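## Task

Take the cryo box that is standing on the desk and set it inside the freezer, standing upright on the freezer's wire shelf. Then close the freezer door far enough that its gasket keeps it shut. All other boxes must stay on the levels they are on. The freezer is not fixed in place and must end up no more than about a hand's width from its starting spot. Finish by releasing the box and moving the robot away. The robot must not fall over or be left leaning, or the task fails.

## Robot and tools

ROBOT. A TidyBot++: a wheeled base (0.54 m long, 0.50 m wide, 0.38 m tall) on four driven casters, carrying one seven-joint arm with a two-finger gripper. The shoulder sits 0.12 m ahead of the base centre and 0.68 m above the floor. Links: upper arm 0.42 m, forearm 0.31 m, wrist to hand point 0.31 m. The arm begins folded with the hand pointing down. Cameras: base_camera (pinhole, 644x364) and wrist_camera (fisheye, 644x476, looking along the hand).

FRAMES. Base frame: metres, origin on the floor below the base centre, x ahead, y to the left, z up. hand_pose and hand_target are reported in it; they give the point midway between the finger pads, with the hand's z axis running out along the fingers and its y axis being the opening direction. Odometry frame is the base frame as it was when the scene began; base_odometry there counts wheel rotation only, so slipping shows as travel. Heading is in rad, left positive, -3.142 to 3.142. base_tilt is in degrees, forward and right positive.

move. One action per call, built from base, joints, target and optionally speeds, plus cameras and blocking.
- base: an object with translate_m (metres, forward +, -2 to 2), strafe_m (metres, left +, -2 to 2), rotate_rad (radians, counter-clockwise seen from above +, -6.3 to 6.3). These are offsets relative to where the base was last reported, along its own axes at the start of the command, not poses.
- joints: an object of absolute targets by name, in radians: joint_1_rad (any angle; positive turns the arm clockwise from above, opposite to heading), joint_2_rad shoulder (-2.249 to 2.249; 0 is upper arm vertical, positive leans forward), joint_3_rad (any angle), joint_4_rad elbow (-2.579 to 2.579; 0 straight, negative bends forward when joint_3_rad is 3.14), joint_5_rad (any angle), joint_6_rad wrist (-2.099 to 2.099), joint_7_rad (any angle; at 1.57 with hand down the fingers open left/right). gripper_pos is unitless 0 (open, gap about 85 mm) to 1 (closed); gap is roughly 85 x (1 - gripper_pos) mm. Unbounded joints take the short way round, so turn in steps under half a turn.
- target: a single list of seven numbers, an absolute hand pose in the base frame: x, y, z in metres, then quaternion qw, qx, qy, qz. Alongside target, joints may contain only gripper_pos.
- speeds: per-action caps, translate_m and strafe_m 0.05 to 0.5 m/s, rotate_rad 0.1 to 1.57 rad/s. When translating and strafing together, put the speed under just one key.
- cameras: list of base_camera, wrist_camera or all; omitted means all, [] means none.
- blocking: true or omitted returns when everything is at rest; false returns after about 0.5 s while motion continues (check it with wait(0), line earlier move). A new move overrides only the parts it names.

wait(seconds 0 to 10, cameras): lets time pass without commanding anything and returns state and images. stop(cameras): brakes all running motions; braked parts say stopped and may keep pressing. zoom_image(camera, region [x0, y0, x1, y1] in pixels, top-left origin, at most 504x504): a closer look at that camera's latest image. finished_scene(scene): closes the current scene, irreversibly.

RESULTS. move is done or the worst status. base_status, joint_status, hand_status: moving, done, off_target (rested away from target, may still push), contact_stop or time_out (an uncommanded stop; later calls in the reply are skipped), not_followed (a check withheld the arm; see joint command not followed or pose unreachable, with cause: for self-collision), torque_fault, limit_stop_at_motor_heat. hand_status done means within 10 mm and 2 degrees; usually you get off_target within about 3 cm. on_its_own lists uncommanded actions. motor_effort is percent of maximum per motor, with the peak of the last action in brackets. Motor temperatures list one value per arm joint; MOTOR HOT appears at 60 °C and an over-temperature stop at 75 °C. ARM HIT means the arm struck the base or itself hard. pictures names the order of the images. A refused call or an uncommanded stop cancels the rest of that reply's move, wait and finished_scene calls.

WORKING TIPS. To fix hand position, add (wanted position minus hand_pose) to the last target's x, y, z. To keep a hand still, especially when loaded, resend hand_target as the target, not hand_pose. For joints, send last command + (wanted - read). The arm sags with a load and is not compensated. The highest a down-pointing hand reaches is about 0.94 m, and only near the base. Closed fingertips reach about 20 mm past the hand point. A grasped object touching down makes hand_pose stop falling while commands keep going lower. Targets low and close in front with the hand forward can land far off or hit the base; there is no base-collision check, and the arm does not avoid furniture.

AVOID. Dropping the box, releasing it while it moves, slamming the door, hard hits or shoves, and excessive gripper force (squeezing hard on something still resting, twisting, fast swings). Do not drive or turn while the arm is caught on something above about 0.6 m, and do not reach far out from the fold over nearby furniture or swing a stretched arm sideways; both can tip the robot. Back off to right a lean. Do not push the freezer beyond a hand's width. Hits can exceed torque limits (104.5 N m for joints 1 to 4, 51.3 N m for 5 to 7), freezing the arm for 10 s. Long stretched holds and unreachable poses overheat motors.

Each tool is called after "Emit:" as name(argument=value, ...), one argument or row to a line, values as JSON.

## Session

Emit:
move(
)

Scene clock: 0.00 s.
Motor temperatures (°C): [31 29 32 33 40 40 48]
base_odometry: x=+0.000 y=+0.000 heading=+0.000
base_tilt: forward=+0.2 right=-0.4
base_status: not commanded
joint_positions: joint_1_rad=+0.018 joint_2_rad=-0.371 joint_3_rad=+3.105 joint_4_rad=-2.535 joint_5_rad=+0.038 joint_6_rad=-0.913 joint_7_rad=+1.581 gripper_pos=+0.000
joint_status: not commanded
motor_effort: joint_1_rad=-1 joint_2_rad=+0 joint_3_rad=+1 joint_4_rad=+14 joint_5_rad=+2 joint_6_rad=+0 joint_7_rad=-1
hand_pose: x=+0.2473 y=-0.0072 z=+0.5877 quat_wxyz=(+0.022, +0.999, +0.025, +0.033) (m; base frame)
hand_target: x=+0.2468 y=-0.0072 z=+0.5874 quat_wxyz=(+0.022, +0.999, +0.025, +0.032) (m; base frame)
hand_status: not commanded
pictures: base_camera, wrist_camera

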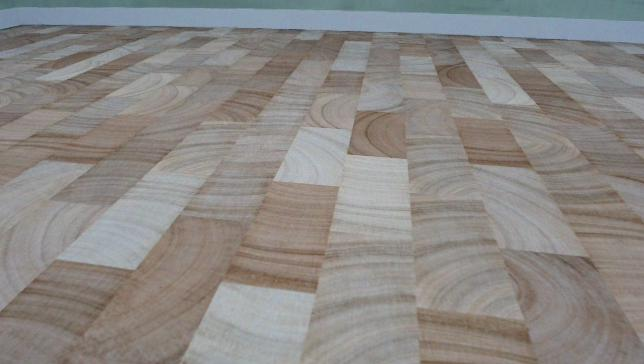

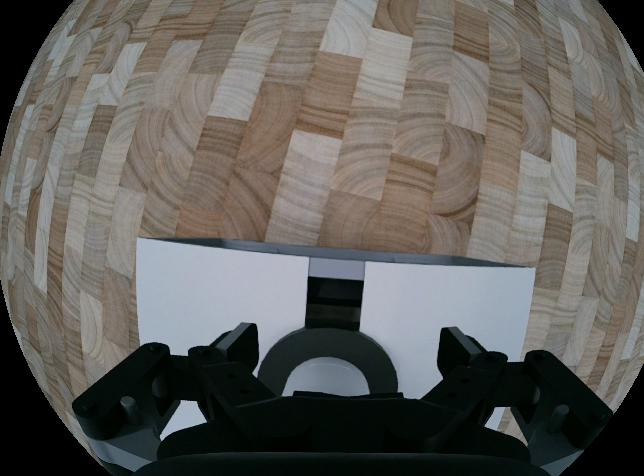

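Emit:
move(
  joints={"joint_6_rad": 0.5},
)

Scene clock: 15.47 s.
Motor temperatures (°C): [31 28 32 33 40 40 48]
move: done
base_odometry: x=+0.000 y=+0.000 heading=+0.000
base_tilt: forward=+0.3 right=-0.5
base_status: not commanded
joint_positions: joint_1_rad=+0.018 joint_2_rad=-0.371 joint_3_rad=+3.105 joint_4_rad=-2.533 joint_5_rad=+0.038 joint_6_rad=+0.449 joint_7_rad=+1.581 gripper_pos=+0.000
joint_status: all done
motor_effort: joint_1_rad=-1(1) joint_2_rad=-5(6) joint_3_rad=+1(1) joint_4_rad=+19(20) joint_5_rad=+1(2) joint_6_rad=+8(8) joint_7_rad=+0(1)
hand_pose: x=+0.5349 y=+0.0154 z=+0.8544 quat_wxyz=(+0.008, +0.755, +0.033, +0.655) (m; base frame)
hand_target: x=+0.5362 y=+0.0162 z=+0.8684 quat_wxyz=(+0.008, +0.739, +0.033, +0.673) (m; base frame)
hand_status: not commanded
pictures: base_camera, wrist_camera

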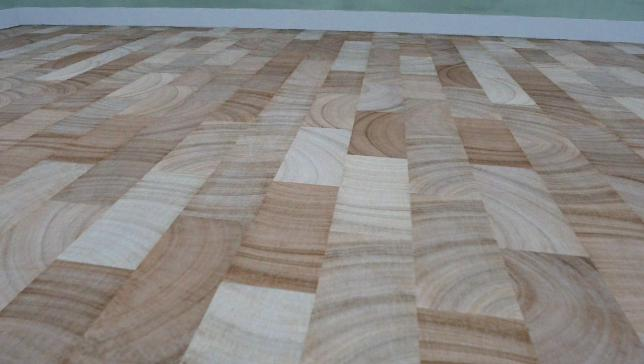

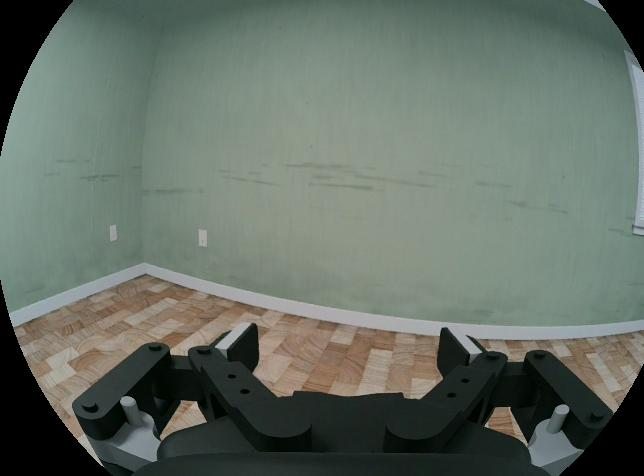

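Emit:
move(
  base={"rotate_rad": 0.9},
)

Emit:
move(
  base={"rotate_rad": 0.7},
)

Scene clock: 22.20 s.
Motor temperatures (°C): [30 28 32 33 40 40 48]
move: done
base_odometry: x=+0.000 y=+0.000 heading=+0.900
base_tilt: forward=+0.3 right=-0.5
base_status: done
joint_positions: joint_1_rad=+0.018 joint_2_rad=-0.371 joint_3_rad=+3.105 joint_4_rad=-2.533 joint_5_rad=+0.038 joint_6_rad=+0.450 joint_7_rad=+1.581 gripper_pos=+0.000
joint_status: not commanded
motor_effort: joint_1_rad=-1(2) joint_2_rad=-6(6) joint_3_rad=+1(2) joint_4_rad=+19(20) joint_5_rad=+1(2) joint_6_rad=+8(8) joint_7_rad=+0(1)
hand_pose: x=+0.5349 y=+0.0155 z=+0.8546 quat_wxyz=(+0.008, +0.755, +0.033, +0.655) (m; base frame)
hand_target: x=+0.5362 y=+0.0162 z=+0.8684 quat_wxyz=(+0.008, +0.739, +0.033, +0.673) (m; base frame)
hand_status: not commanded
pictures: base_camera, wrist_camera

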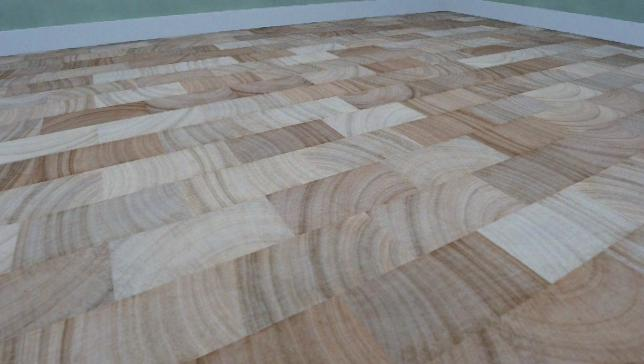

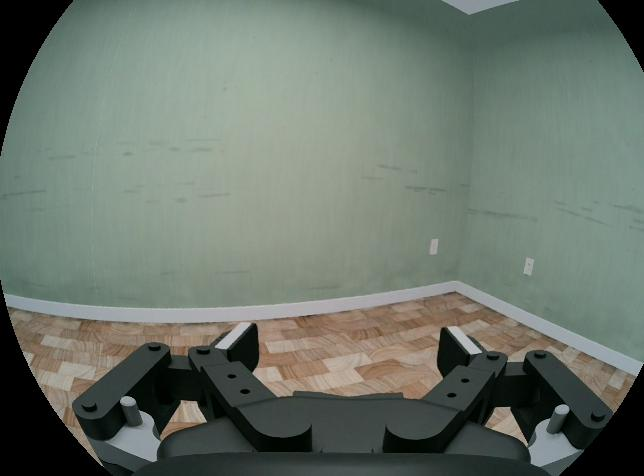

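Scene clock: 23.83 s.
Motor temperatures (°C): [30 28 32 33 40 40 48]
move: done
base_odometry: x=+0.000 y=+0.000 heading=+1.600
base_tilt: forward=+0.3 right=-0.5
base_status: done
joint_positions: joint_1_rad=+0.018 joint_2_rad=-0.371 joint_3_rad=+3.105 joint_4_rad=-2.533 joint_5_rad=+0.038 joint_6_rad=+0.450 joint_7_rad=+1.581 gripper_pos=+0.000
joint_status: not commanded
motor_effort: joint_1_rad=+0(2) joint_2_rad=-6(6) joint_3_rad=+1(3) joint_4_rad=+19(20) joint_5_rad=+1(2) joint_6_rad=+8(8) joint_7_rad=+0(1)
hand_pose: x=+0.5349 y=+0.0156 z=+0.8547 quat_wxyz=(+0.008, +0.755, +0.033, +0.655) (m; base frame)
hand_target: x=+0.5362 y=+0.0162 z=+0.8684 quat_wxyz=(+0.008, +0.739, +0.033, +0.673) (m; base frame)
hand_status: not commanded
pictures: base_camera, wrist_camera

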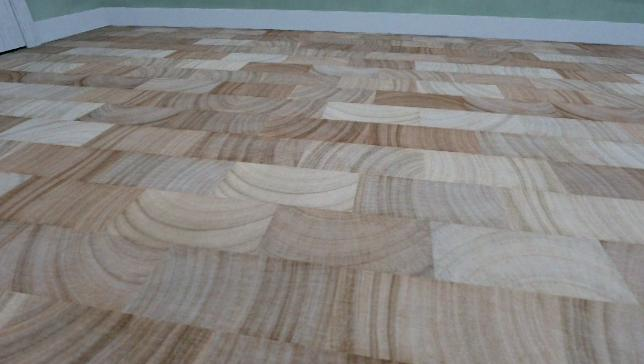

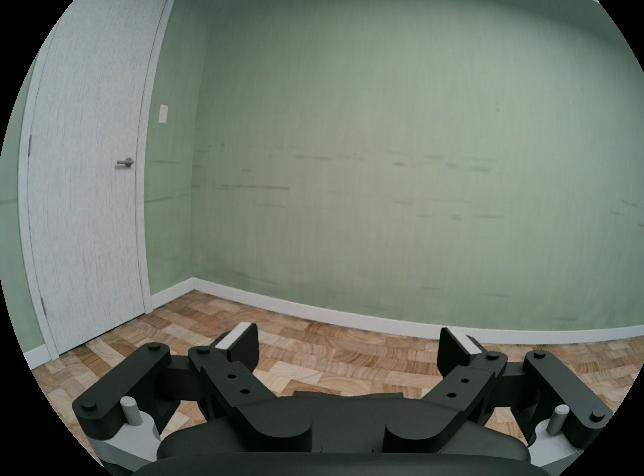

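Emit:
move(
  base={"rotate_rad": 0.9},
)

Emit:
move(
  base={"rotate_rad": 0.7},
)

Scene clock: 28.23 s.
Motor temperatures (°C): [30 28 32 33 40 40 47]
move: done
base_odometry: x=+0.000 y=+0.000 heading=+2.499
base_tilt: forward=+0.2 right=-0.5
base_status: done
joint_positions: joint_1_rad=+0.018 joint_2_rad=-0.371 joint_3_rad=+3.104 joint_4_rad=-2.533 joint_5_rad=+0.038 joint_6_rad=+0.450 joint_7_rad=+1.581 gripper_pos=+0.000
joint_status: not commanded
motor_effort: joint_1_rad=-1(2) joint_2_rad=-6(6) joint_3_rad=+1(2) joint_4_rad=+19(20) joint_5_rad=+1(2) joint_6_rad=+8(8) joint_7_rad=+0(1)
hand_pose: x=+0.5350 y=+0.0157 z=+0.8547 quat_wxyz=(+0.008, +0.754, +0.033, +0.655) (m; base frame)
hand_target: x=+0.5362 y=+0.0162 z=+0.8684 quat_wxyz=(+0.008, +0.739, +0.033, +0.673) (m; base frame)
hand_status: not commanded
pictures: base_camera, wrist_camera

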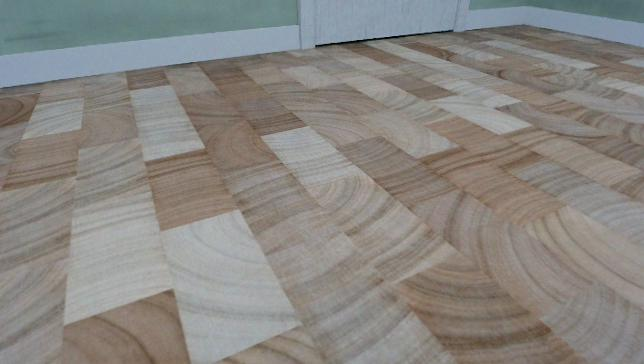

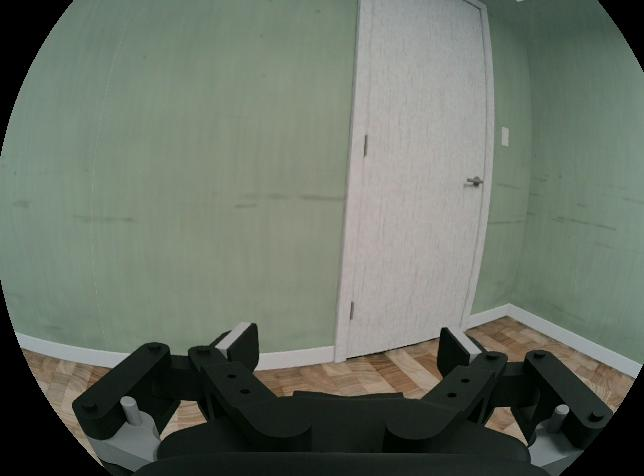

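Scene clock: 29.87 s.
Motor temperatures (°C): [30 28 32 33 40 40 47]
move: done
base_odometry: x=+0.000 y=+0.000 heading=-3.084
base_tilt: forward=+0.3 right=-0.4
base_status: done
joint_positions: joint_1_rad=+0.018 joint_2_rad=-0.371 joint_3_rad=+3.104 joint_4_rad=-2.533 joint_5_rad=+0.038 joint_6_rad=+0.451 joint_7_rad=+1.581 gripper_pos=+0.000
joint_status: not commanded
motor_effort: joint_1_rad=-1(2) joint_2_rad=-5(6) joint_3_rad=+1(2) joint_4_rad=+19(20) joint_5_rad=+1(1) joint_6_rad=+8(8) joint_7_rad=+0(1)
hand_pose: x=+0.5350 y=+0.0157 z=+0.8547 quat_wxyz=(+0.008, +0.754, +0.033, +0.655) (m; base frame)
hand_target: x=+0.5362 y=+0.0162 z=+0.8684 quat_wxyz=(+0.008, +0.739, +0.033, +0.673) (m; base frame)
hand_status: not commanded
pictures: base_camera, wrist_camera

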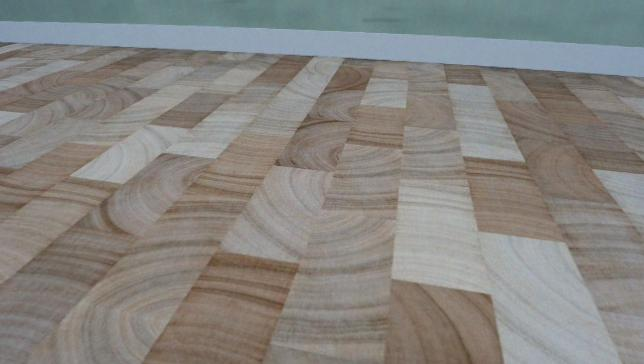

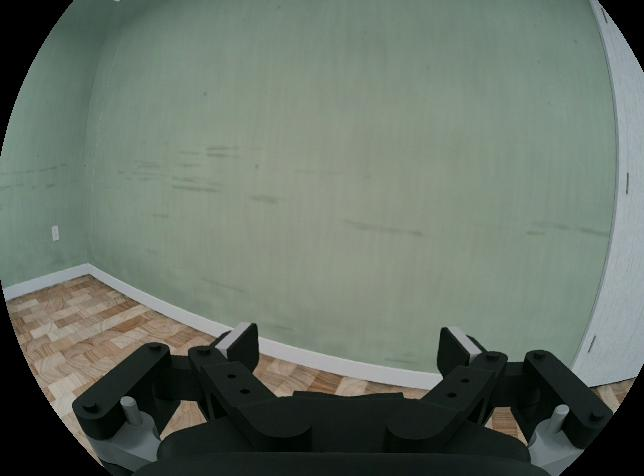

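Emit:
move(
  base={"rotate_rad": 0.8},
)

Emit:
move(
  base={"rotate_rad": 0.7},
)

Scene clock: 34.60 s.
Motor temperatures (°C): [30 28 31 33 40 40 47]
move: done
base_odometry: x=+0.000 y=+0.000 heading=-2.284
base_tilt: forward=+0.3 right=-0.4
base_status: done
joint_positions: joint_1_rad=+0.018 joint_2_rad=-0.371 joint_3_rad=+3.104 joint_4_rad=-2.533 joint_5_rad=+0.038 joint_6_rad=+0.451 joint_7_rad=+1.581 gripper_pos=+0.000
joint_status: not commanded
motor_effort: joint_1_rad=-1(2) joint_2_rad=-5(6) joint_3_rad=+1(2) joint_4_rad=+19(19) joint_5_rad=+1(2) joint_6_rad=+8(8) joint_7_rad=-1(1)
hand_pose: x=+0.5350 y=+0.0158 z=+0.8547 quat_wxyz=(+0.008, +0.754, +0.033, +0.655) (m; base frame)
hand_target: x=+0.5362 y=+0.0162 z=+0.8684 quat_wxyz=(+0.008, +0.739, +0.033, +0.673) (m; base frame)
hand_status: not commanded
pictures: base_camera, wrist_camera

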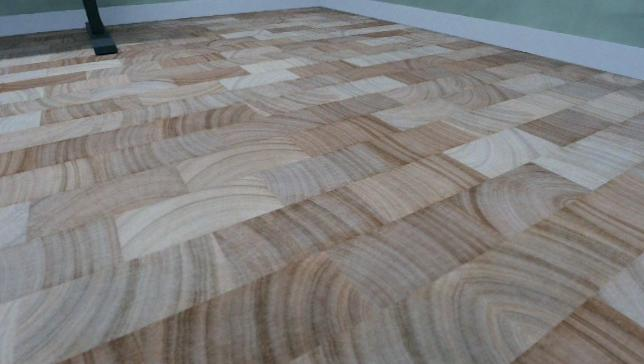

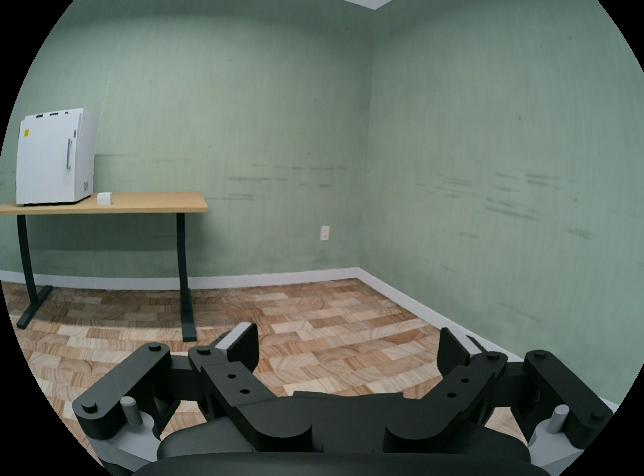

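Scene clock: 36.23 s.
Motor temperatures (°C): [30 28 31 33 40 40 47]
move: done
base_odometry: x=+0.000 y=+0.000 heading=-1.584
base_tilt: forward=+0.3 right=-0.4
base_status: done
joint_positions: joint_1_rad=+0.018 joint_2_rad=-0.371 joint_3_rad=+3.104 joint_4_rad=-2.533 joint_5_rad=+0.038 joint_6_rad=+0.451 joint_7_rad=+1.581 gripper_pos=+0.000
joint_status: not commanded
motor_effort: joint_1_rad=+0(2) joint_2_rad=-5(6) joint_3_rad=+1(2) joint_4_rad=+19(20) joint_5_rad=+1(1) joint_6_rad=+8(8) joint_7_rad=+0(1)
hand_pose: x=+0.5350 y=+0.0158 z=+0.8548 quat_wxyz=(+0.008, +0.754, +0.033, +0.655) (m; base frame)
hand_target: x=+0.5362 y=+0.0162 z=+0.8684 quat_wxyz=(+0.008, +0.739, +0.033, +0.673) (m; base frame)
hand_status: not commanded
pictures: base_camera, wrist_camera

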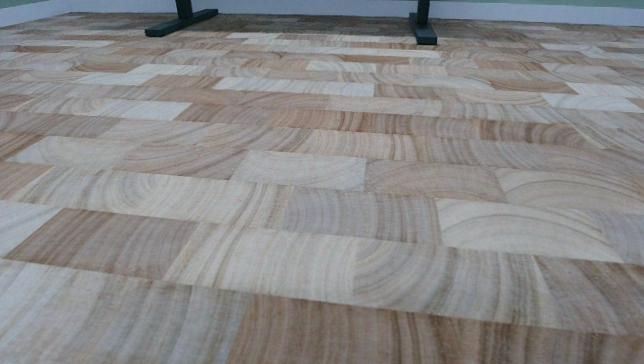

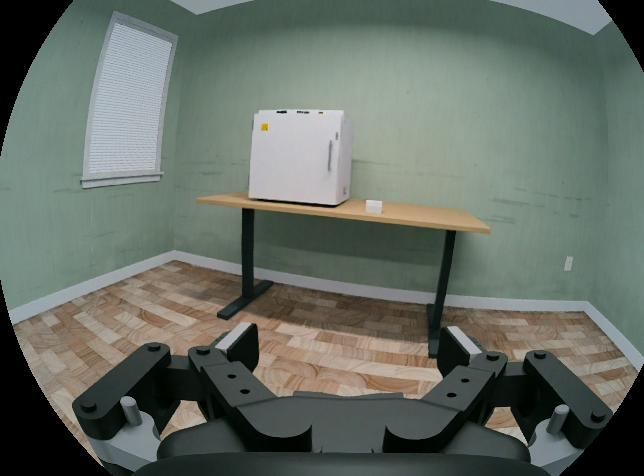

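Emit:
zoom_image(
  camera="wrist_camera",
  region=[180, 80, 520, 340],
)

Scaled by 1.482.

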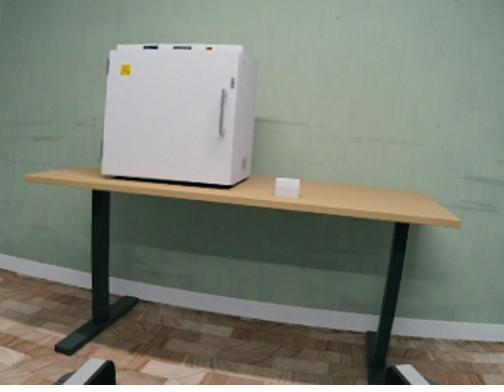

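Emit:
move(
  base={"rotate_rad": -0.41},
)

Scene clock: 78.77 s.
Motor temperatures (°C): [30 28 31 33 40 40 47]
move: done
base_odometry: x=+0.000 y=+0.000 heading=-1.994
base_tilt: forward=+0.3 right=-0.4
base_status: done
joint_positions: joint_1_rad=+0.018 joint_2_rad=-0.371 joint_3_rad=+3.105 joint_4_rad=-2.533 joint_5_rad=+0.038 joint_6_rad=+0.451 joint_7_rad=+1.581 gripper_pos=+0.000
joint_status: not commanded
motor_effort: joint_1_rad=-1(2) joint_2_rad=-5(6) joint_3_rad=+1(2) joint_4_rad=+19(20) joint_5_rad=+1(1) joint_6_rad=+8(8) joint_7_rad=-1(1)
hand_pose: x=+0.5350 y=+0.0156 z=+0.8548 quat_wxyz=(+0.008, +0.754, +0.033, +0.655) (m; base frame)
hand_target: x=+0.5362 y=+0.0162 z=+0.8684 quat_wxyz=(+0.008, +0.739, +0.033, +0.673) (m; base frame)
hand_status: not commanded
pictures: base_camera, wrist_camera

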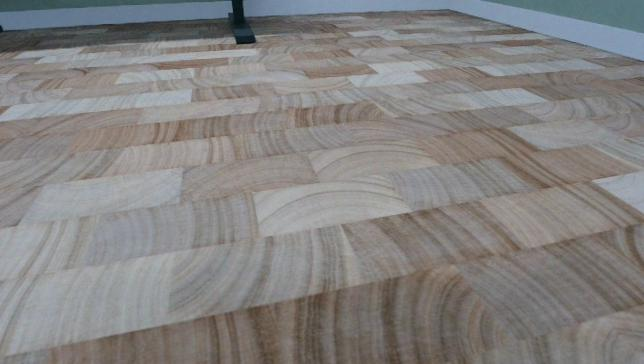

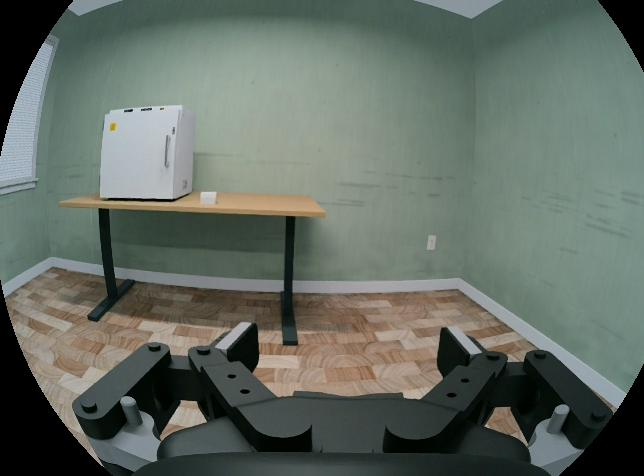

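Emit:
zoom_image(
  camera="wrist_camera",
  region=[50, 80, 350, 300],
)

Scaled by 1.680.

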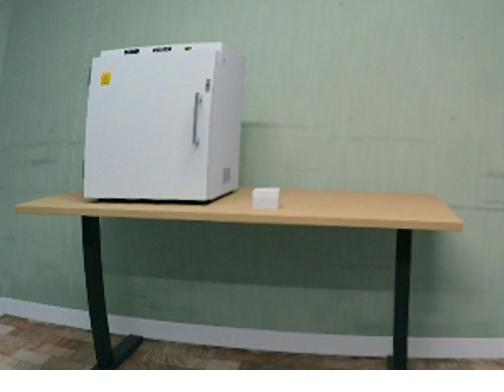

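Emit:
move(
  base={"translate_m": 0.6, "strafe_m": 1.1},
)

Scene clock: 102.00 s.
Motor temperatures (°C): [30 28 31 33 40 40 47]
move: done
base_odometry: x=+0.757 y=-0.999 heading=-1.993
base_tilt: forward=+0.3 right=-0.5
base_status: done
joint_positions: joint_1_rad=+0.018 joint_2_rad=-0.371 joint_3_rad=+3.105 joint_4_rad=-2.533 joint_5_rad=+0.038 joint_6_rad=+0.452 joint_7_rad=+1.581 gripper_pos=+0.000
joint_status: not commanded
motor_effort: joint_1_rad=+0(2) joint_2_rad=-6(7) joint_3_rad=+1(2) joint_4_rad=+19(20) joint_5_rad=+1(2) joint_6_rad=+8(9) joint_7_rad=+0(1)
hand_pose: x=+0.5350 y=+0.0156 z=+0.8551 quat_wxyz=(+0.008, +0.754, +0.033, +0.656) (m; base frame)
hand_target: x=+0.5362 y=+0.0162 z=+0.8684 quat_wxyz=(+0.008, +0.739, +0.033, +0.673) (m; base frame)
hand_status: not commanded
pictures: base_camera, wrist_camera

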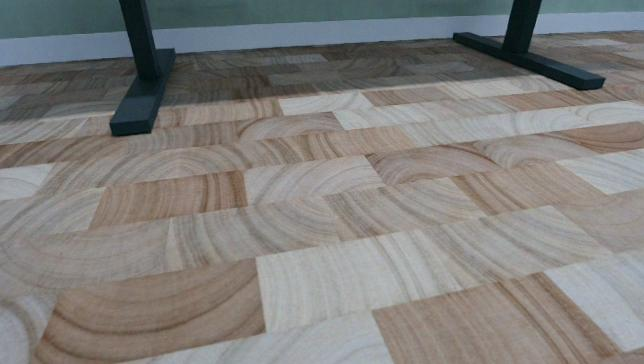

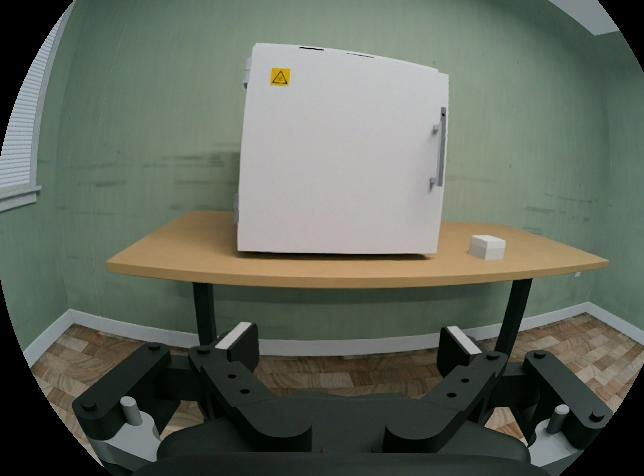

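Emit:
move(
  base={"rotate_rad": 0.16},
  joints={"joint_1_rad": 0.0, "joint_3_rad": 3.1416, "joint_5_rad": 0.0, "joint_7_rad": 1.571, "joint_6_rad": 0.62},
)

Scene clock: 222.10 s.
Motor temperatures (°C): [30 28 30 33 39 40 47]
move: done
base_odometry: x=+0.757 y=-0.999 heading=-1.833
base_tilt: forward=+0.3 right=-0.4
base_status: done
joint_positions: joint_1_rad=+0.013 joint_2_rad=-0.371 joint_3_rad=+3.135 joint_4_rad=-2.533 joint_5_rad=+0.029 joint_6_rad=+0.577 joint_7_rad=+1.581 gripper_pos=+0.000
joint_status: all done
motor_effort: joint_1_rad=-1(2) joint_2_rad=-5(7) joint_3_rad=+1(2) joint_4_rad=+19(20) joint_5_rad=+1(2) joint_6_rad=+8(9) joint_7_rad=+0(1)
hand_pose: x=+0.5387 y=+0.0038 z=+0.8947 quat_wxyz=(+0.010, +0.712, +0.016, +0.702) (m; base frame)
hand_target: x=+0.5381 y=+0.0013 z=+0.9062 quat_wxyz=(+0.000, +0.698, +0.000, +0.716) (m; base frame)
hand_status: not commanded
pictures: base_camera, wrist_camera

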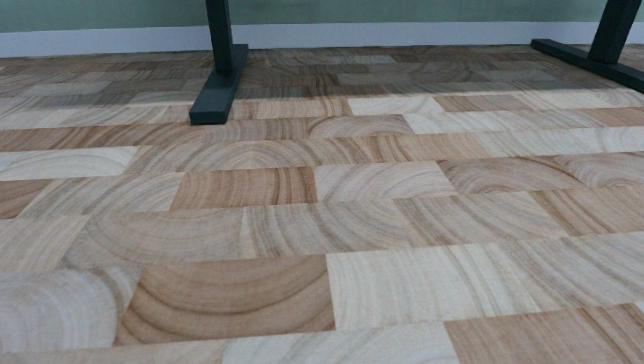

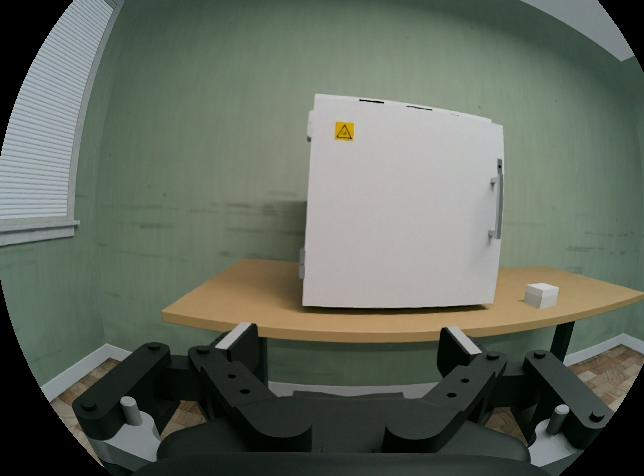

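Emit:
move(
  base={"strafe_m": -0.39, "rotate_rad": -0.02},
  joints={"joint_1_rad": -0.01, "joint_2_rad": -0.287, "joint_3_rad": 3.16, "joint_4_rad": -2.128, "joint_5_rad": -0.01, "joint_6_rad": 0.31, "joint_7_rad": 1.571},
)

Scene clock: 280.57 s.
Motor temperatures (°C): [29 28 30 33 39 40 47]
move: done
base_odometry: x=+0.380 y=-0.898 heading=-1.853
base_tilt: forward=+0.3 right=-0.5
base_status: done
joint_positions: joint_1_rad=+0.008 joint_2_rad=-0.301 joint_3_rad=+3.153 joint_4_rad=-2.139 joint_5_rad=+0.029 joint_6_rad=+0.346 joint_7_rad=+1.581 gripper_pos=+0.000
joint_status: all done
motor_effort: joint_1_rad=-1(3) joint_2_rad=-11(11) joint_3_rad=+1(3) joint_4_rad=+22(22) joint_5_rad=+1(2) joint_6_rad=+8(9) joint_7_rad=+0(1)
hand_pose: x=+0.6078 y=-0.0058 z=+1.0253 quat_wxyz=(+0.016, +0.679, +0.009, +0.734) (m; base frame)
hand_target: x=+0.6141 y=-0.0051 z=+1.0139 quat_wxyz=(-0.001, +0.693, -0.009, +0.721) (m; base frame)
hand_status: not commanded
pictures: base_camera, wrist_camera

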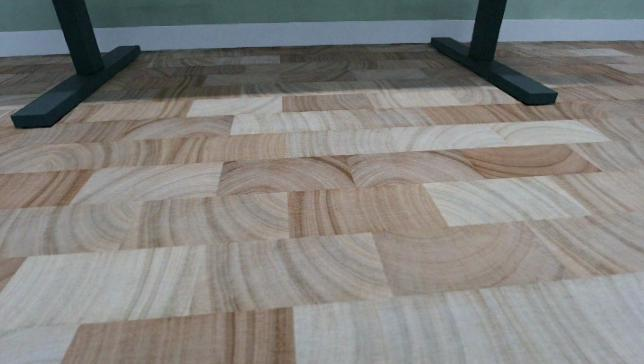

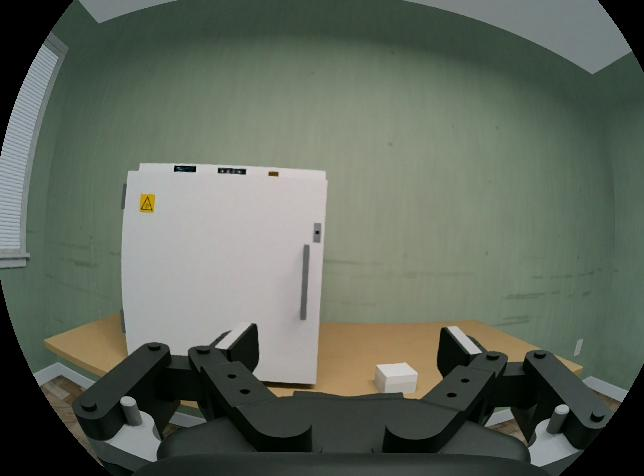

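Emit:
zoom_image(
  camera="wrist_camera",
  region=[110, 150, 460, 410],
)

Scaled by 1.440.

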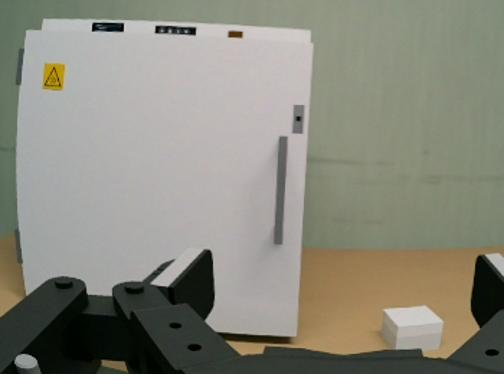

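Emit:
move(
  base={"strafe_m": 0.05, "translate_m": 0.28},
  joints={"joint_6_rad": 0.23},
)

Scene clock: 324.73 s.
Motor temperatures (°C): [29 28 30 33 39 40 47]
move: done
base_odometry: x=+0.350 y=-1.181 heading=-1.853
base_tilt: forward=+0.3 right=-0.5
base_status: done
joint_positions: joint_1_rad=+0.008 joint_2_rad=-0.285 joint_3_rad=+3.153 joint_4_rad=-2.134 joint_5_rad=+0.029 joint_6_rad=+0.252 joint_7_rad=+1.581 gripper_pos=+0.000
joint_status: all done
motor_effort: joint_1_rad=-1(1) joint_2_rad=-11(13) joint_3_rad=+1(1) joint_4_rad=+22(24) joint_5_rad=+1(1) joint_6_rad=+8(9) joint_7_rad=-1(1)
hand_pose: x=+0.6141 y=-0.0065 z=+0.9914 quat_wxyz=(+0.016, +0.716, +0.009, +0.698) (m; base frame)
hand_target: x=+0.6141 y=-0.0047 z=+0.9890 quat_wxyz=(-0.002, +0.721, -0.009, +0.693) (m; base frame)
hand_status: not commanded
pictures: base_camera, wrist_camera

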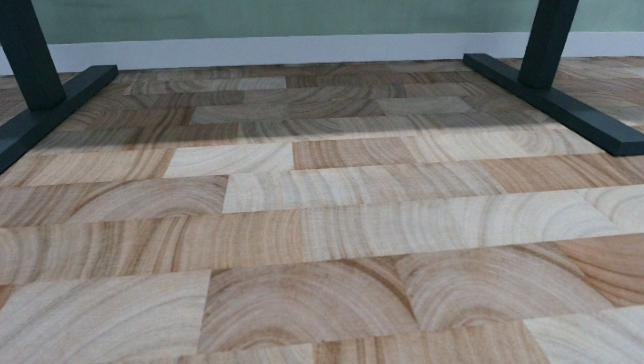

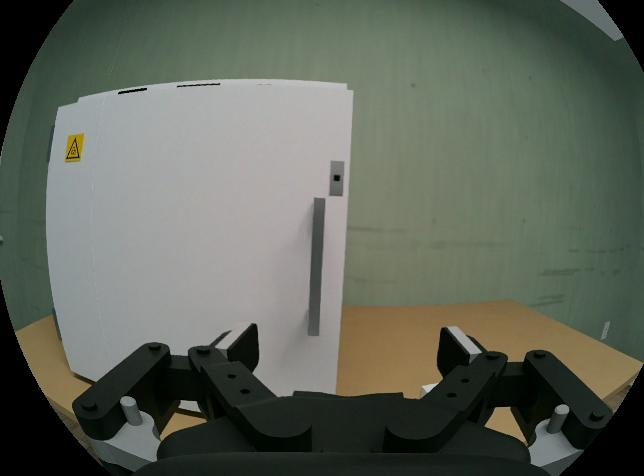

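Emit:
move(
  base={"strafe_m": 0.022, "translate_m": 0.10},
  cameras=["wrist_camera"],
)

Scene clock: 362.07 s.
Motor temperatures (°C): [29 28 30 33 39 40 47]
move: done
base_odometry: x=+0.343 y=-1.283 heading=-1.853
base_tilt: forward=+0.3 right=-0.5
base_status: done
joint_positions: joint_1_rad=+0.008 joint_2_rad=-0.280 joint_3_rad=+3.153 joint_4_rad=-2.134 joint_5_rad=+0.029 joint_6_rad=+0.252 joint_7_rad=+1.581 gripper_pos=+0.000
joint_status: not commanded
motor_effort: joint_1_rad=-2(2) joint_2_rad=-11(14) joint_3_rad=+0(1) joint_4_rad=+22(22) joint_5_rad=+1(1) joint_6_rad=+8(8) joint_7_rad=+0(1)
hand_pose: x=+0.6158 y=-0.0065 z=+0.9888 quat_wxyz=(+0.016, +0.718, +0.009, +0.696) (m; base frame)
hand_target: x=+0.6141 y=-0.0047 z=+0.9890 quat_wxyz=(-0.002, +0.721, -0.009, +0.693) (m; base frame)
hand_status: not commanded
pictures: wrist_camera

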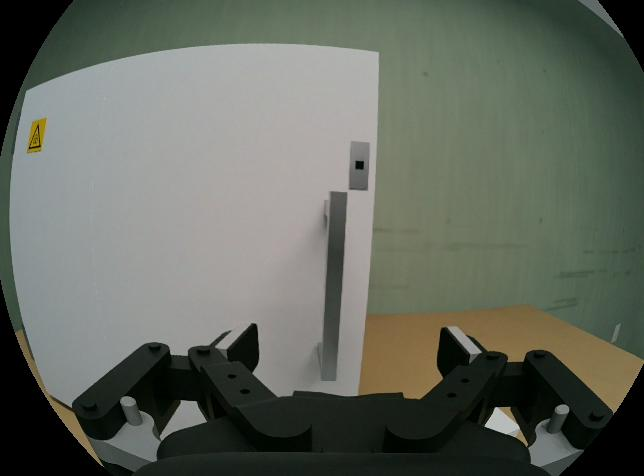

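Emit:
move(
  base={"strafe_m": 0.011, "translate_m": 0.045},
  cameras=["wrist_camera"],
)

Scene clock: 370.40 s.
Motor temperatures (°C): [29 28 30 33 39 40 47]
move: done
base_odometry: x=+0.341 y=-1.330 heading=-1.853
base_tilt: forward=+0.3 right=-0.5
base_status: done
joint_positions: joint_1_rad=+0.008 joint_2_rad=-0.277 joint_3_rad=+3.153 joint_4_rad=-2.134 joint_5_rad=+0.029 joint_6_rad=+0.252 joint_7_rad=+1.581 gripper_pos=+0.000
joint_status: not commanded
motor_effort: joint_1_rad=-1(2) joint_2_rad=-11(14) joint_3_rad=+1(1) joint_4_rad=+22(22) joint_5_rad=+1(1) joint_6_rad=+7(8) joint_7_rad=+0(1)
hand_pose: x=+0.6167 y=-0.0064 z=+0.9875 quat_wxyz=(+0.016, +0.719, +0.009, +0.695) (m; base frame)
hand_target: x=+0.6141 y=-0.0047 z=+0.9890 quat_wxyz=(-0.002, +0.721, -0.009, +0.693) (m; base frame)
hand_status: not commanded
pictures: wrist_camera

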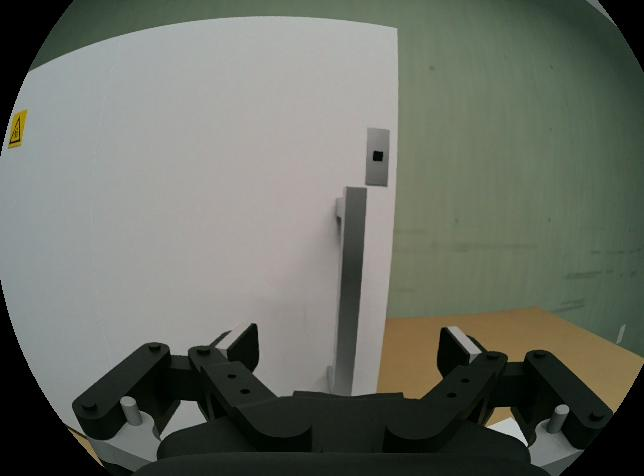

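Emit:
move(
  base={"translate_m": 0.032},
  speeds={"translate_m": 0.08},
  cameras=["wrist_camera"],
)

Scene clock: 400.97 s.
Motor temperatures (°C): [29 28 30 33 39 40 46]
move: done
base_odometry: x=+0.332 y=-1.360 heading=-1.853
base_tilt: forward=+0.3 right=-0.5
base_status: done
joint_positions: joint_1_rad=+0.007 joint_2_rad=-0.279 joint_3_rad=+3.153 joint_4_rad=-2.134 joint_5_rad=+0.029 joint_6_rad=+0.252 joint_7_rad=+1.581 gripper_pos=+0.000
joint_status: not commanded
motor_effort: joint_1_rad=+0(2) joint_2_rad=-11(14) joint_3_rad=+1(2) joint_4_rad=+22(22) joint_5_rad=+1(1) joint_6_rad=+8(8) joint_7_rad=+0(1)
hand_pose: x=+0.6160 y=-0.0063 z=+0.9886 quat_wxyz=(+0.016, +0.718, +0.009, +0.696) (m; base frame)
hand_target: x=+0.6141 y=-0.0047 z=+0.9890 quat_wxyz=(-0.002, +0.721, -0.009, +0.693) (m; base frame)
hand_status: not commanded
pictures: wrist_camera

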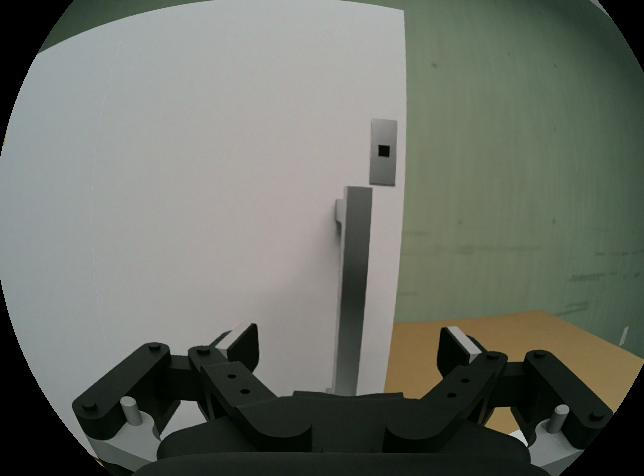

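Emit:
zoom_image(
  camera="wrist_camera",
  region=[200, 160, 480, 420],
)

Scaled by 1.800.

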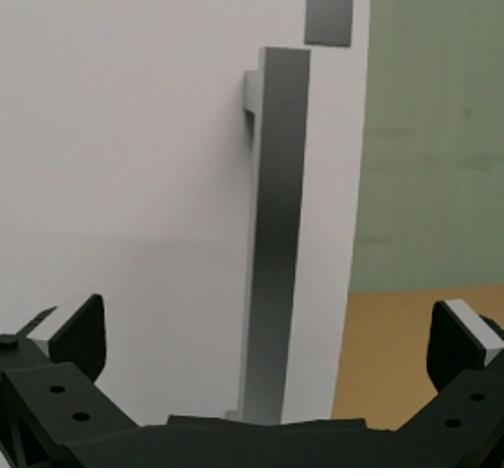

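Emit:
move(
  joints={"gripper_pos": 0.6},
  cameras=["wrist_camera"],
)

Scene clock: 426.70 s.
Motor temperatures (°C): [29 28 30 33 39 40 46]
move: done
base_odometry: x=+0.332 y=-1.360 heading=-1.853
base_tilt: forward=+0.3 right=-0.5
base_status: not commanded
joint_positions: joint_1_rad=+0.007 joint_2_rad=-0.279 joint_3_rad=+3.153 joint_4_rad=-2.134 joint_5_rad=+0.029 joint_6_rad=+0.252 joint_7_rad=+1.581 gripper_pos=+0.600
joint_status: all done
motor_effort: joint_1_rad=-1(1) joint_2_rad=-11(11) joint_3_rad=+1(1) joint_4_rad=+22(22) joint_5_rad=+1(1) joint_6_rad=+8(8) joint_7_rad=+0(1)
hand_pose: x=+0.6160 y=-0.0063 z=+0.9886 quat_wxyz=(+0.016, +0.718, +0.009, +0.696) (m; base frame)
hand_target: x=+0.6141 y=-0.0047 z=+0.9890 quat_wxyz=(-0.002, +0.721, -0.009, +0.693) (m; base frame)
hand_status: not commanded
pictures: wrist_camera

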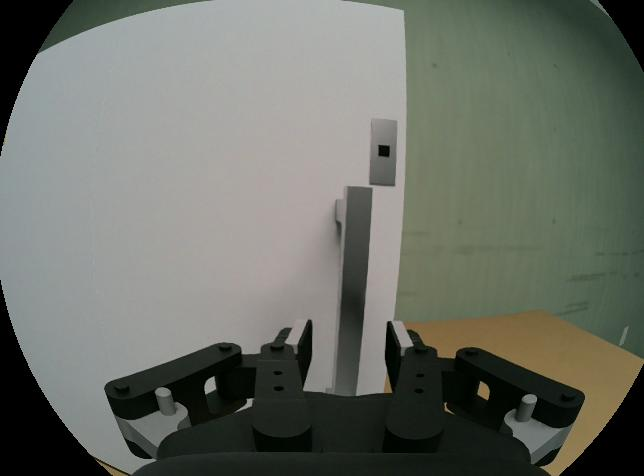

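Emit:
move(
  joints={"gripper_pos": 0.8},
  cameras=["wrist_camera"],
)

Scene clock: 430.97 s.
Motor temperatures (°C): [29 28 30 33 39 40 46]
move: done
base_odometry: x=+0.332 y=-1.360 heading=-1.853
base_tilt: forward=+0.3 right=-0.5
base_status: not commanded
joint_positions: joint_1_rad=+0.007 joint_2_rad=-0.279 joint_3_rad=+3.153 joint_4_rad=-2.134 joint_5_rad=+0.029 joint_6_rad=+0.252 joint_7_rad=+1.581 gripper_pos=+0.800
joint_status: all done
motor_effort: joint_1_rad=-1(1) joint_2_rad=-11(11) joint_3_rad=+0(1) joint_4_rad=+22(22) joint_5_rad=+1(2) joint_6_rad=+7(8) joint_7_rad=+0(1)
hand_pose: x=+0.6160 y=-0.0063 z=+0.9886 quat_wxyz=(+0.016, +0.718, +0.009, +0.696) (m; base frame)
hand_target: x=+0.6141 y=-0.0047 z=+0.9890 quat_wxyz=(-0.002, +0.721, -0.009, +0.693) (m; base frame)
hand_status: not commanded
pictures: wrist_camera

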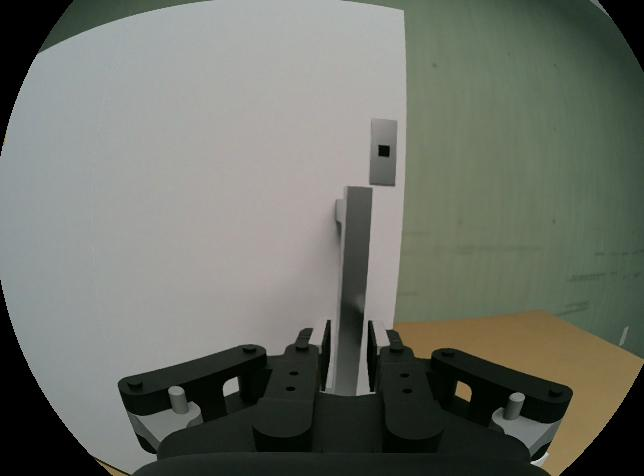

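Emit:
move(
  joints={"gripper_pos": 0.92},
  cameras=["wrist_camera"],
)

Scene clock: 436.33 s.
Motor temperatures (°C): [29 28 30 33 39 40 46]
move: done
base_odometry: x=+0.332 y=-1.360 heading=-1.853
base_tilt: forward=+0.3 right=-0.5
base_status: not commanded
joint_positions: joint_1_rad=+0.003 joint_2_rad=-0.280 joint_3_rad=+3.153 joint_4_rad=-2.134 joint_5_rad=+0.029 joint_6_rad=+0.252 joint_7_rad=+1.581 gripper_pos=+0.920
joint_status: all done
motor_effort: joint_1_rad=-1(2) joint_2_rad=-10(11) joint_3_rad=+1(3) joint_4_rad=+23(23) joint_5_rad=+1(1) joint_6_rad=+8(9) joint_7_rad=+0(1)
hand_pose: x=+0.6159 y=-0.0044 z=+0.9887 quat_wxyz=(+0.015, +0.718, +0.010, +0.696) (m; base frame)
hand_target: x=+0.6141 y=-0.0047 z=+0.9890 quat_wxyz=(-0.002, +0.721, -0.009, +0.693) (m; base frame)
hand_status: not commanded
pictures: wrist_camera

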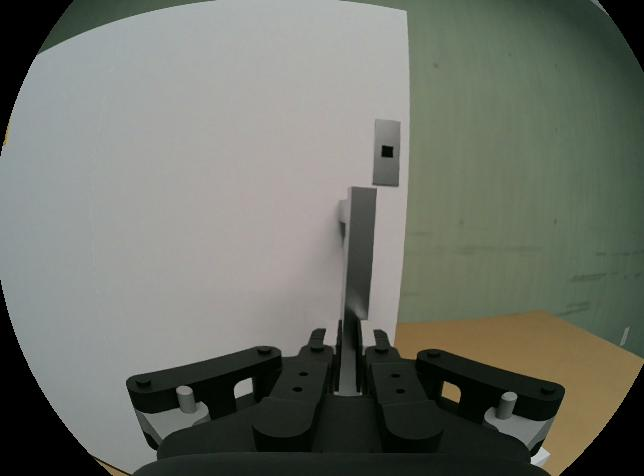

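Emit:
move(
  joints={"gripper_pos": 1.0},
  cameras=[],
)

Scene clock: 440.43 s.
Motor temperatures (°C): [29 28 30 33 39 40 46]
move: done
base_odometry: x=+0.332 y=-1.360 heading=-1.853
base_tilt: forward=+0.3 right=-0.5
base_status: not commanded
joint_positions: joint_1_rad=-0.002 joint_2_rad=-0.283 joint_3_rad=+3.153 joint_4_rad=-2.134 joint_5_rad=+0.029 joint_6_rad=+0.252 joint_7_rad=+1.581 gripper_pos=+0.999
joint_status: all done
motor_effort: joint_1_rad=-1(2) joint_2_rad=-10(10) joint_3_rad=+2(4) joint_4_rad=+22(25) joint_5_rad=+1(1) joint_6_rad=+8(9) joint_7_rad=-1(1)
hand_pose: x=+0.6151 y=-0.0016 z=+0.9900 quat_wxyz=(+0.013, +0.717, +0.012, +0.697) (m; base frame)
hand_target: x=+0.6141 y=-0.0047 z=+0.9890 quat_wxyz=(-0.002, +0.721, -0.009, +0.693) (m; base frame)
hand_status: not commanded
pictures: none
No camera images: "cameras" was empty.

Emit:
wait(
  seconds=0.2,
  cameras=["wrist_camera"],
)

Emit:
zoom_image(
  camera="wrist_camera",
  region=[240, 170, 460, 400],
)

Scene clock: 445.10 s.
Motor temperatures (°C): [29 28 30 33 39 40 46]
base_odometry: x=+0.332 y=-1.360 heading=-1.853
base_tilt: forward=+0.3 right=-0.5
base_status: not commanded
joint_positions: joint_1_rad=-0.002 joint_2_rad=-0.283 joint_3_rad=+3.153 joint_4_rad=-2.134 joint_5_rad=+0.029 joint_6_rad=+0.252 joint_7_rad=+1.581 gripper_pos=+0.999
joint_status: all done
motor_effort: joint_1_rad=+0(2) joint_2_rad=-10(10) joint_3_rad=+1(4) joint_4_rad=+23(25) joint_5_rad=+1(1) joint_6_rad=+8(9) joint_7_rad=+0(1)
hand_pose: x=+0.6151 y=-0.0016 z=+0.9900 quat_wxyz=(+0.013, +0.717, +0.012, +0.697) (m; base frame)
hand_target: x=+0.6141 y=-0.0047 z=+0.9890 quat_wxyz=(-0.002, +0.721, -0.009, +0.693) (m; base frame)
hand_status: not commanded
wait: 0.20 s; at rest from the start
pictures: wrist_camera

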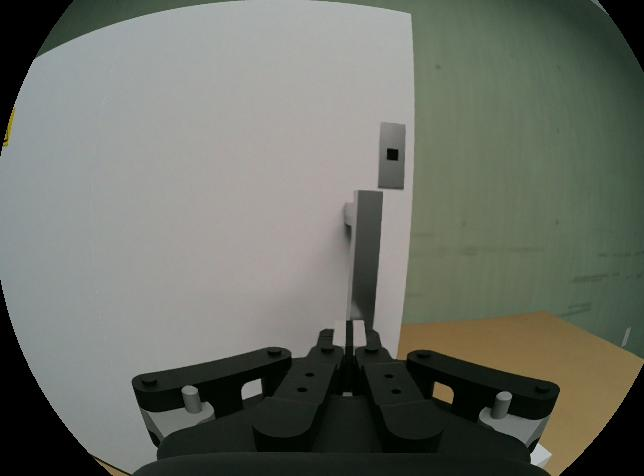

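Scaled by 2.191.

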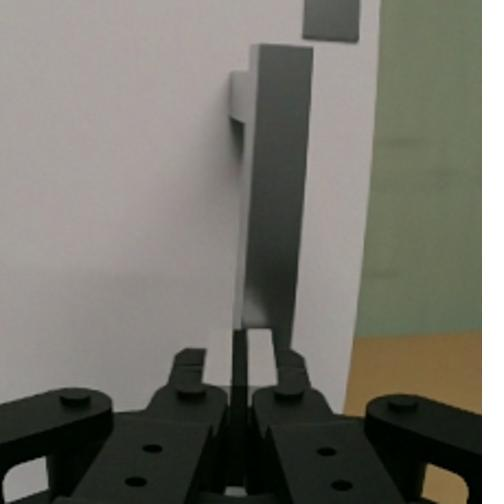

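Emit:
move(
  joints={"gripper_pos": 0.5},
  cameras=[],
)

Emit:
move(
  base={"translate_m": 0.03},
  speeds={"translate_m": 0.08},
  cameras=["wrist_camera"],
)

Scene clock: 451.43 s.
Motor temperatures (°C): [29 28 30 33 39 40 46]
move: done
base_odometry: x=+0.332 y=-1.360 heading=-1.853
base_tilt: forward=+0.3 right=-0.5
base_status: not commanded
joint_positions: joint_1_rad=-0.002 joint_2_rad=-0.283 joint_3_rad=+3.153 joint_4_rad=-2.134 joint_5_rad=+0.029 joint_6_rad=+0.252 joint_7_rad=+1.581 gripper_pos=+0.500
joint_status: all done
motor_effort: joint_1_rad=-1(1) joint_2_rad=-11(11) joint_3_rad=+1(1) joint_4_rad=+22(22) joint_5_rad=+1(1) joint_6_rad=+8(8) joint_7_rad=+0(1)
hand_pose: x=+0.6151 y=-0.0016 z=+0.9900 quat_wxyz=(+0.013, +0.717, +0.012, +0.697) (m; base frame)
hand_target: x=+0.6141 y=-0.0047 z=+0.9890 quat_wxyz=(-0.002, +0.721, -0.009, +0.693) (m; base frame)
hand_status: not commanded
pictures: none
No camera images: "cameras" was empty.

Scene clock: 452.33 s.
Motor temperatures (°C): [29 28 30 33 39 40 46]
move: done
base_odometry: x=+0.324 y=-1.389 heading=-1.853
base_tilt: forward=+0.3 right=-0.5
base_status: done
joint_positions: joint_1_rad=-0.002 joint_2_rad=-0.283 joint_3_rad=+3.153 joint_4_rad=-2.134 joint_5_rad=+0.029 joint_6_rad=+0.252 joint_7_rad=+1.581 gripper_pos=+0.500
joint_status: not commanded
motor_effort: joint_1_rad=-1(2) joint_2_rad=-11(14) joint_3_rad=+1(1) joint_4_rad=+22(22) joint_5_rad=+1(1) joint_6_rad=+8(8) joint_7_rad=+0(1)
hand_pose: x=+0.6149 y=-0.0016 z=+0.9903 quat_wxyz=(+0.013, +0.717, +0.012, +0.697) (m; base frame)
hand_target: x=+0.6141 y=-0.0047 z=+0.9890 quat_wxyz=(-0.002, +0.721, -0.009, +0.693) (m; base frame)
hand_status: not commanded
pictures: wrist_camera

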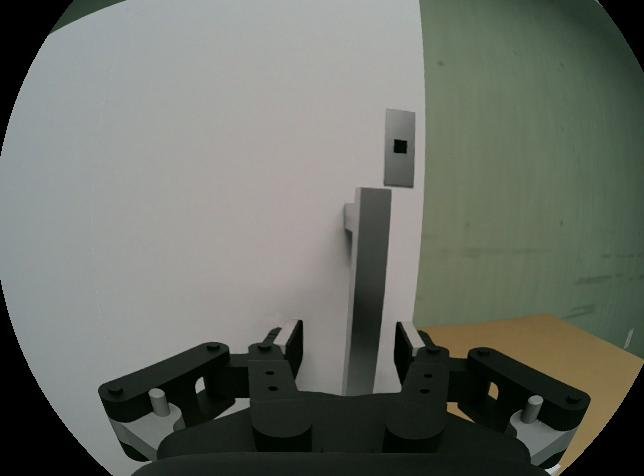

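Emit:
move(
  base={"translate_m": 0.012, "strafe_m": -0.007},
  speeds={"translate_m": 0.08},
  cameras=["wrist_camera"],
)

Scene clock: 463.93 s.
Motor temperatures (°C): [29 28 30 33 39 40 46]
move: done
base_odometry: x=+0.314 y=-1.399 heading=-1.853
base_tilt: forward=+0.3 right=-0.4
base_status: done
joint_positions: joint_1_rad=-0.003 joint_2_rad=-0.288 joint_3_rad=+3.153 joint_4_rad=-2.133 joint_5_rad=+0.029 joint_6_rad=+0.246 joint_7_rad=+1.581 gripper_pos=+0.500
joint_status: not commanded
motor_effort: joint_1_rad=-1(2) joint_2_rad=-10(11) joint_3_rad=+1(3) joint_4_rad=+24(29) joint_5_rad=+1(1) joint_6_rad=+10(11) joint_7_rad=+0(1)
hand_pose: x=+0.6135 y=-0.0013 z=+0.9914 quat_wxyz=(+0.012, +0.717, +0.012, +0.697) (m; base frame)
hand_target: x=+0.6141 y=-0.0047 z=+0.9890 quat_wxyz=(-0.002, +0.721, -0.009, +0.693) (m; base frame)
hand_status: not commanded
pictures: wrist_camera

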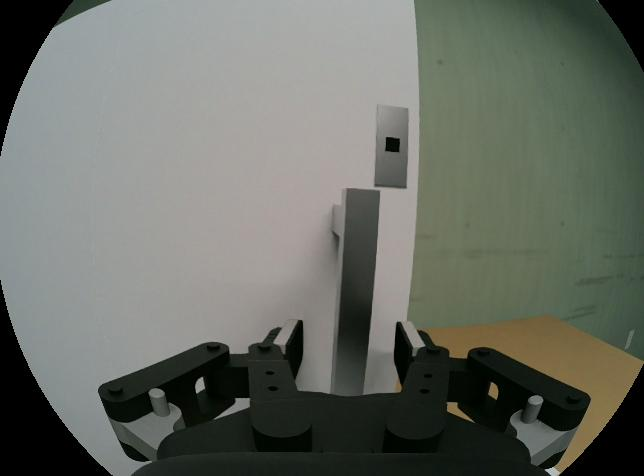

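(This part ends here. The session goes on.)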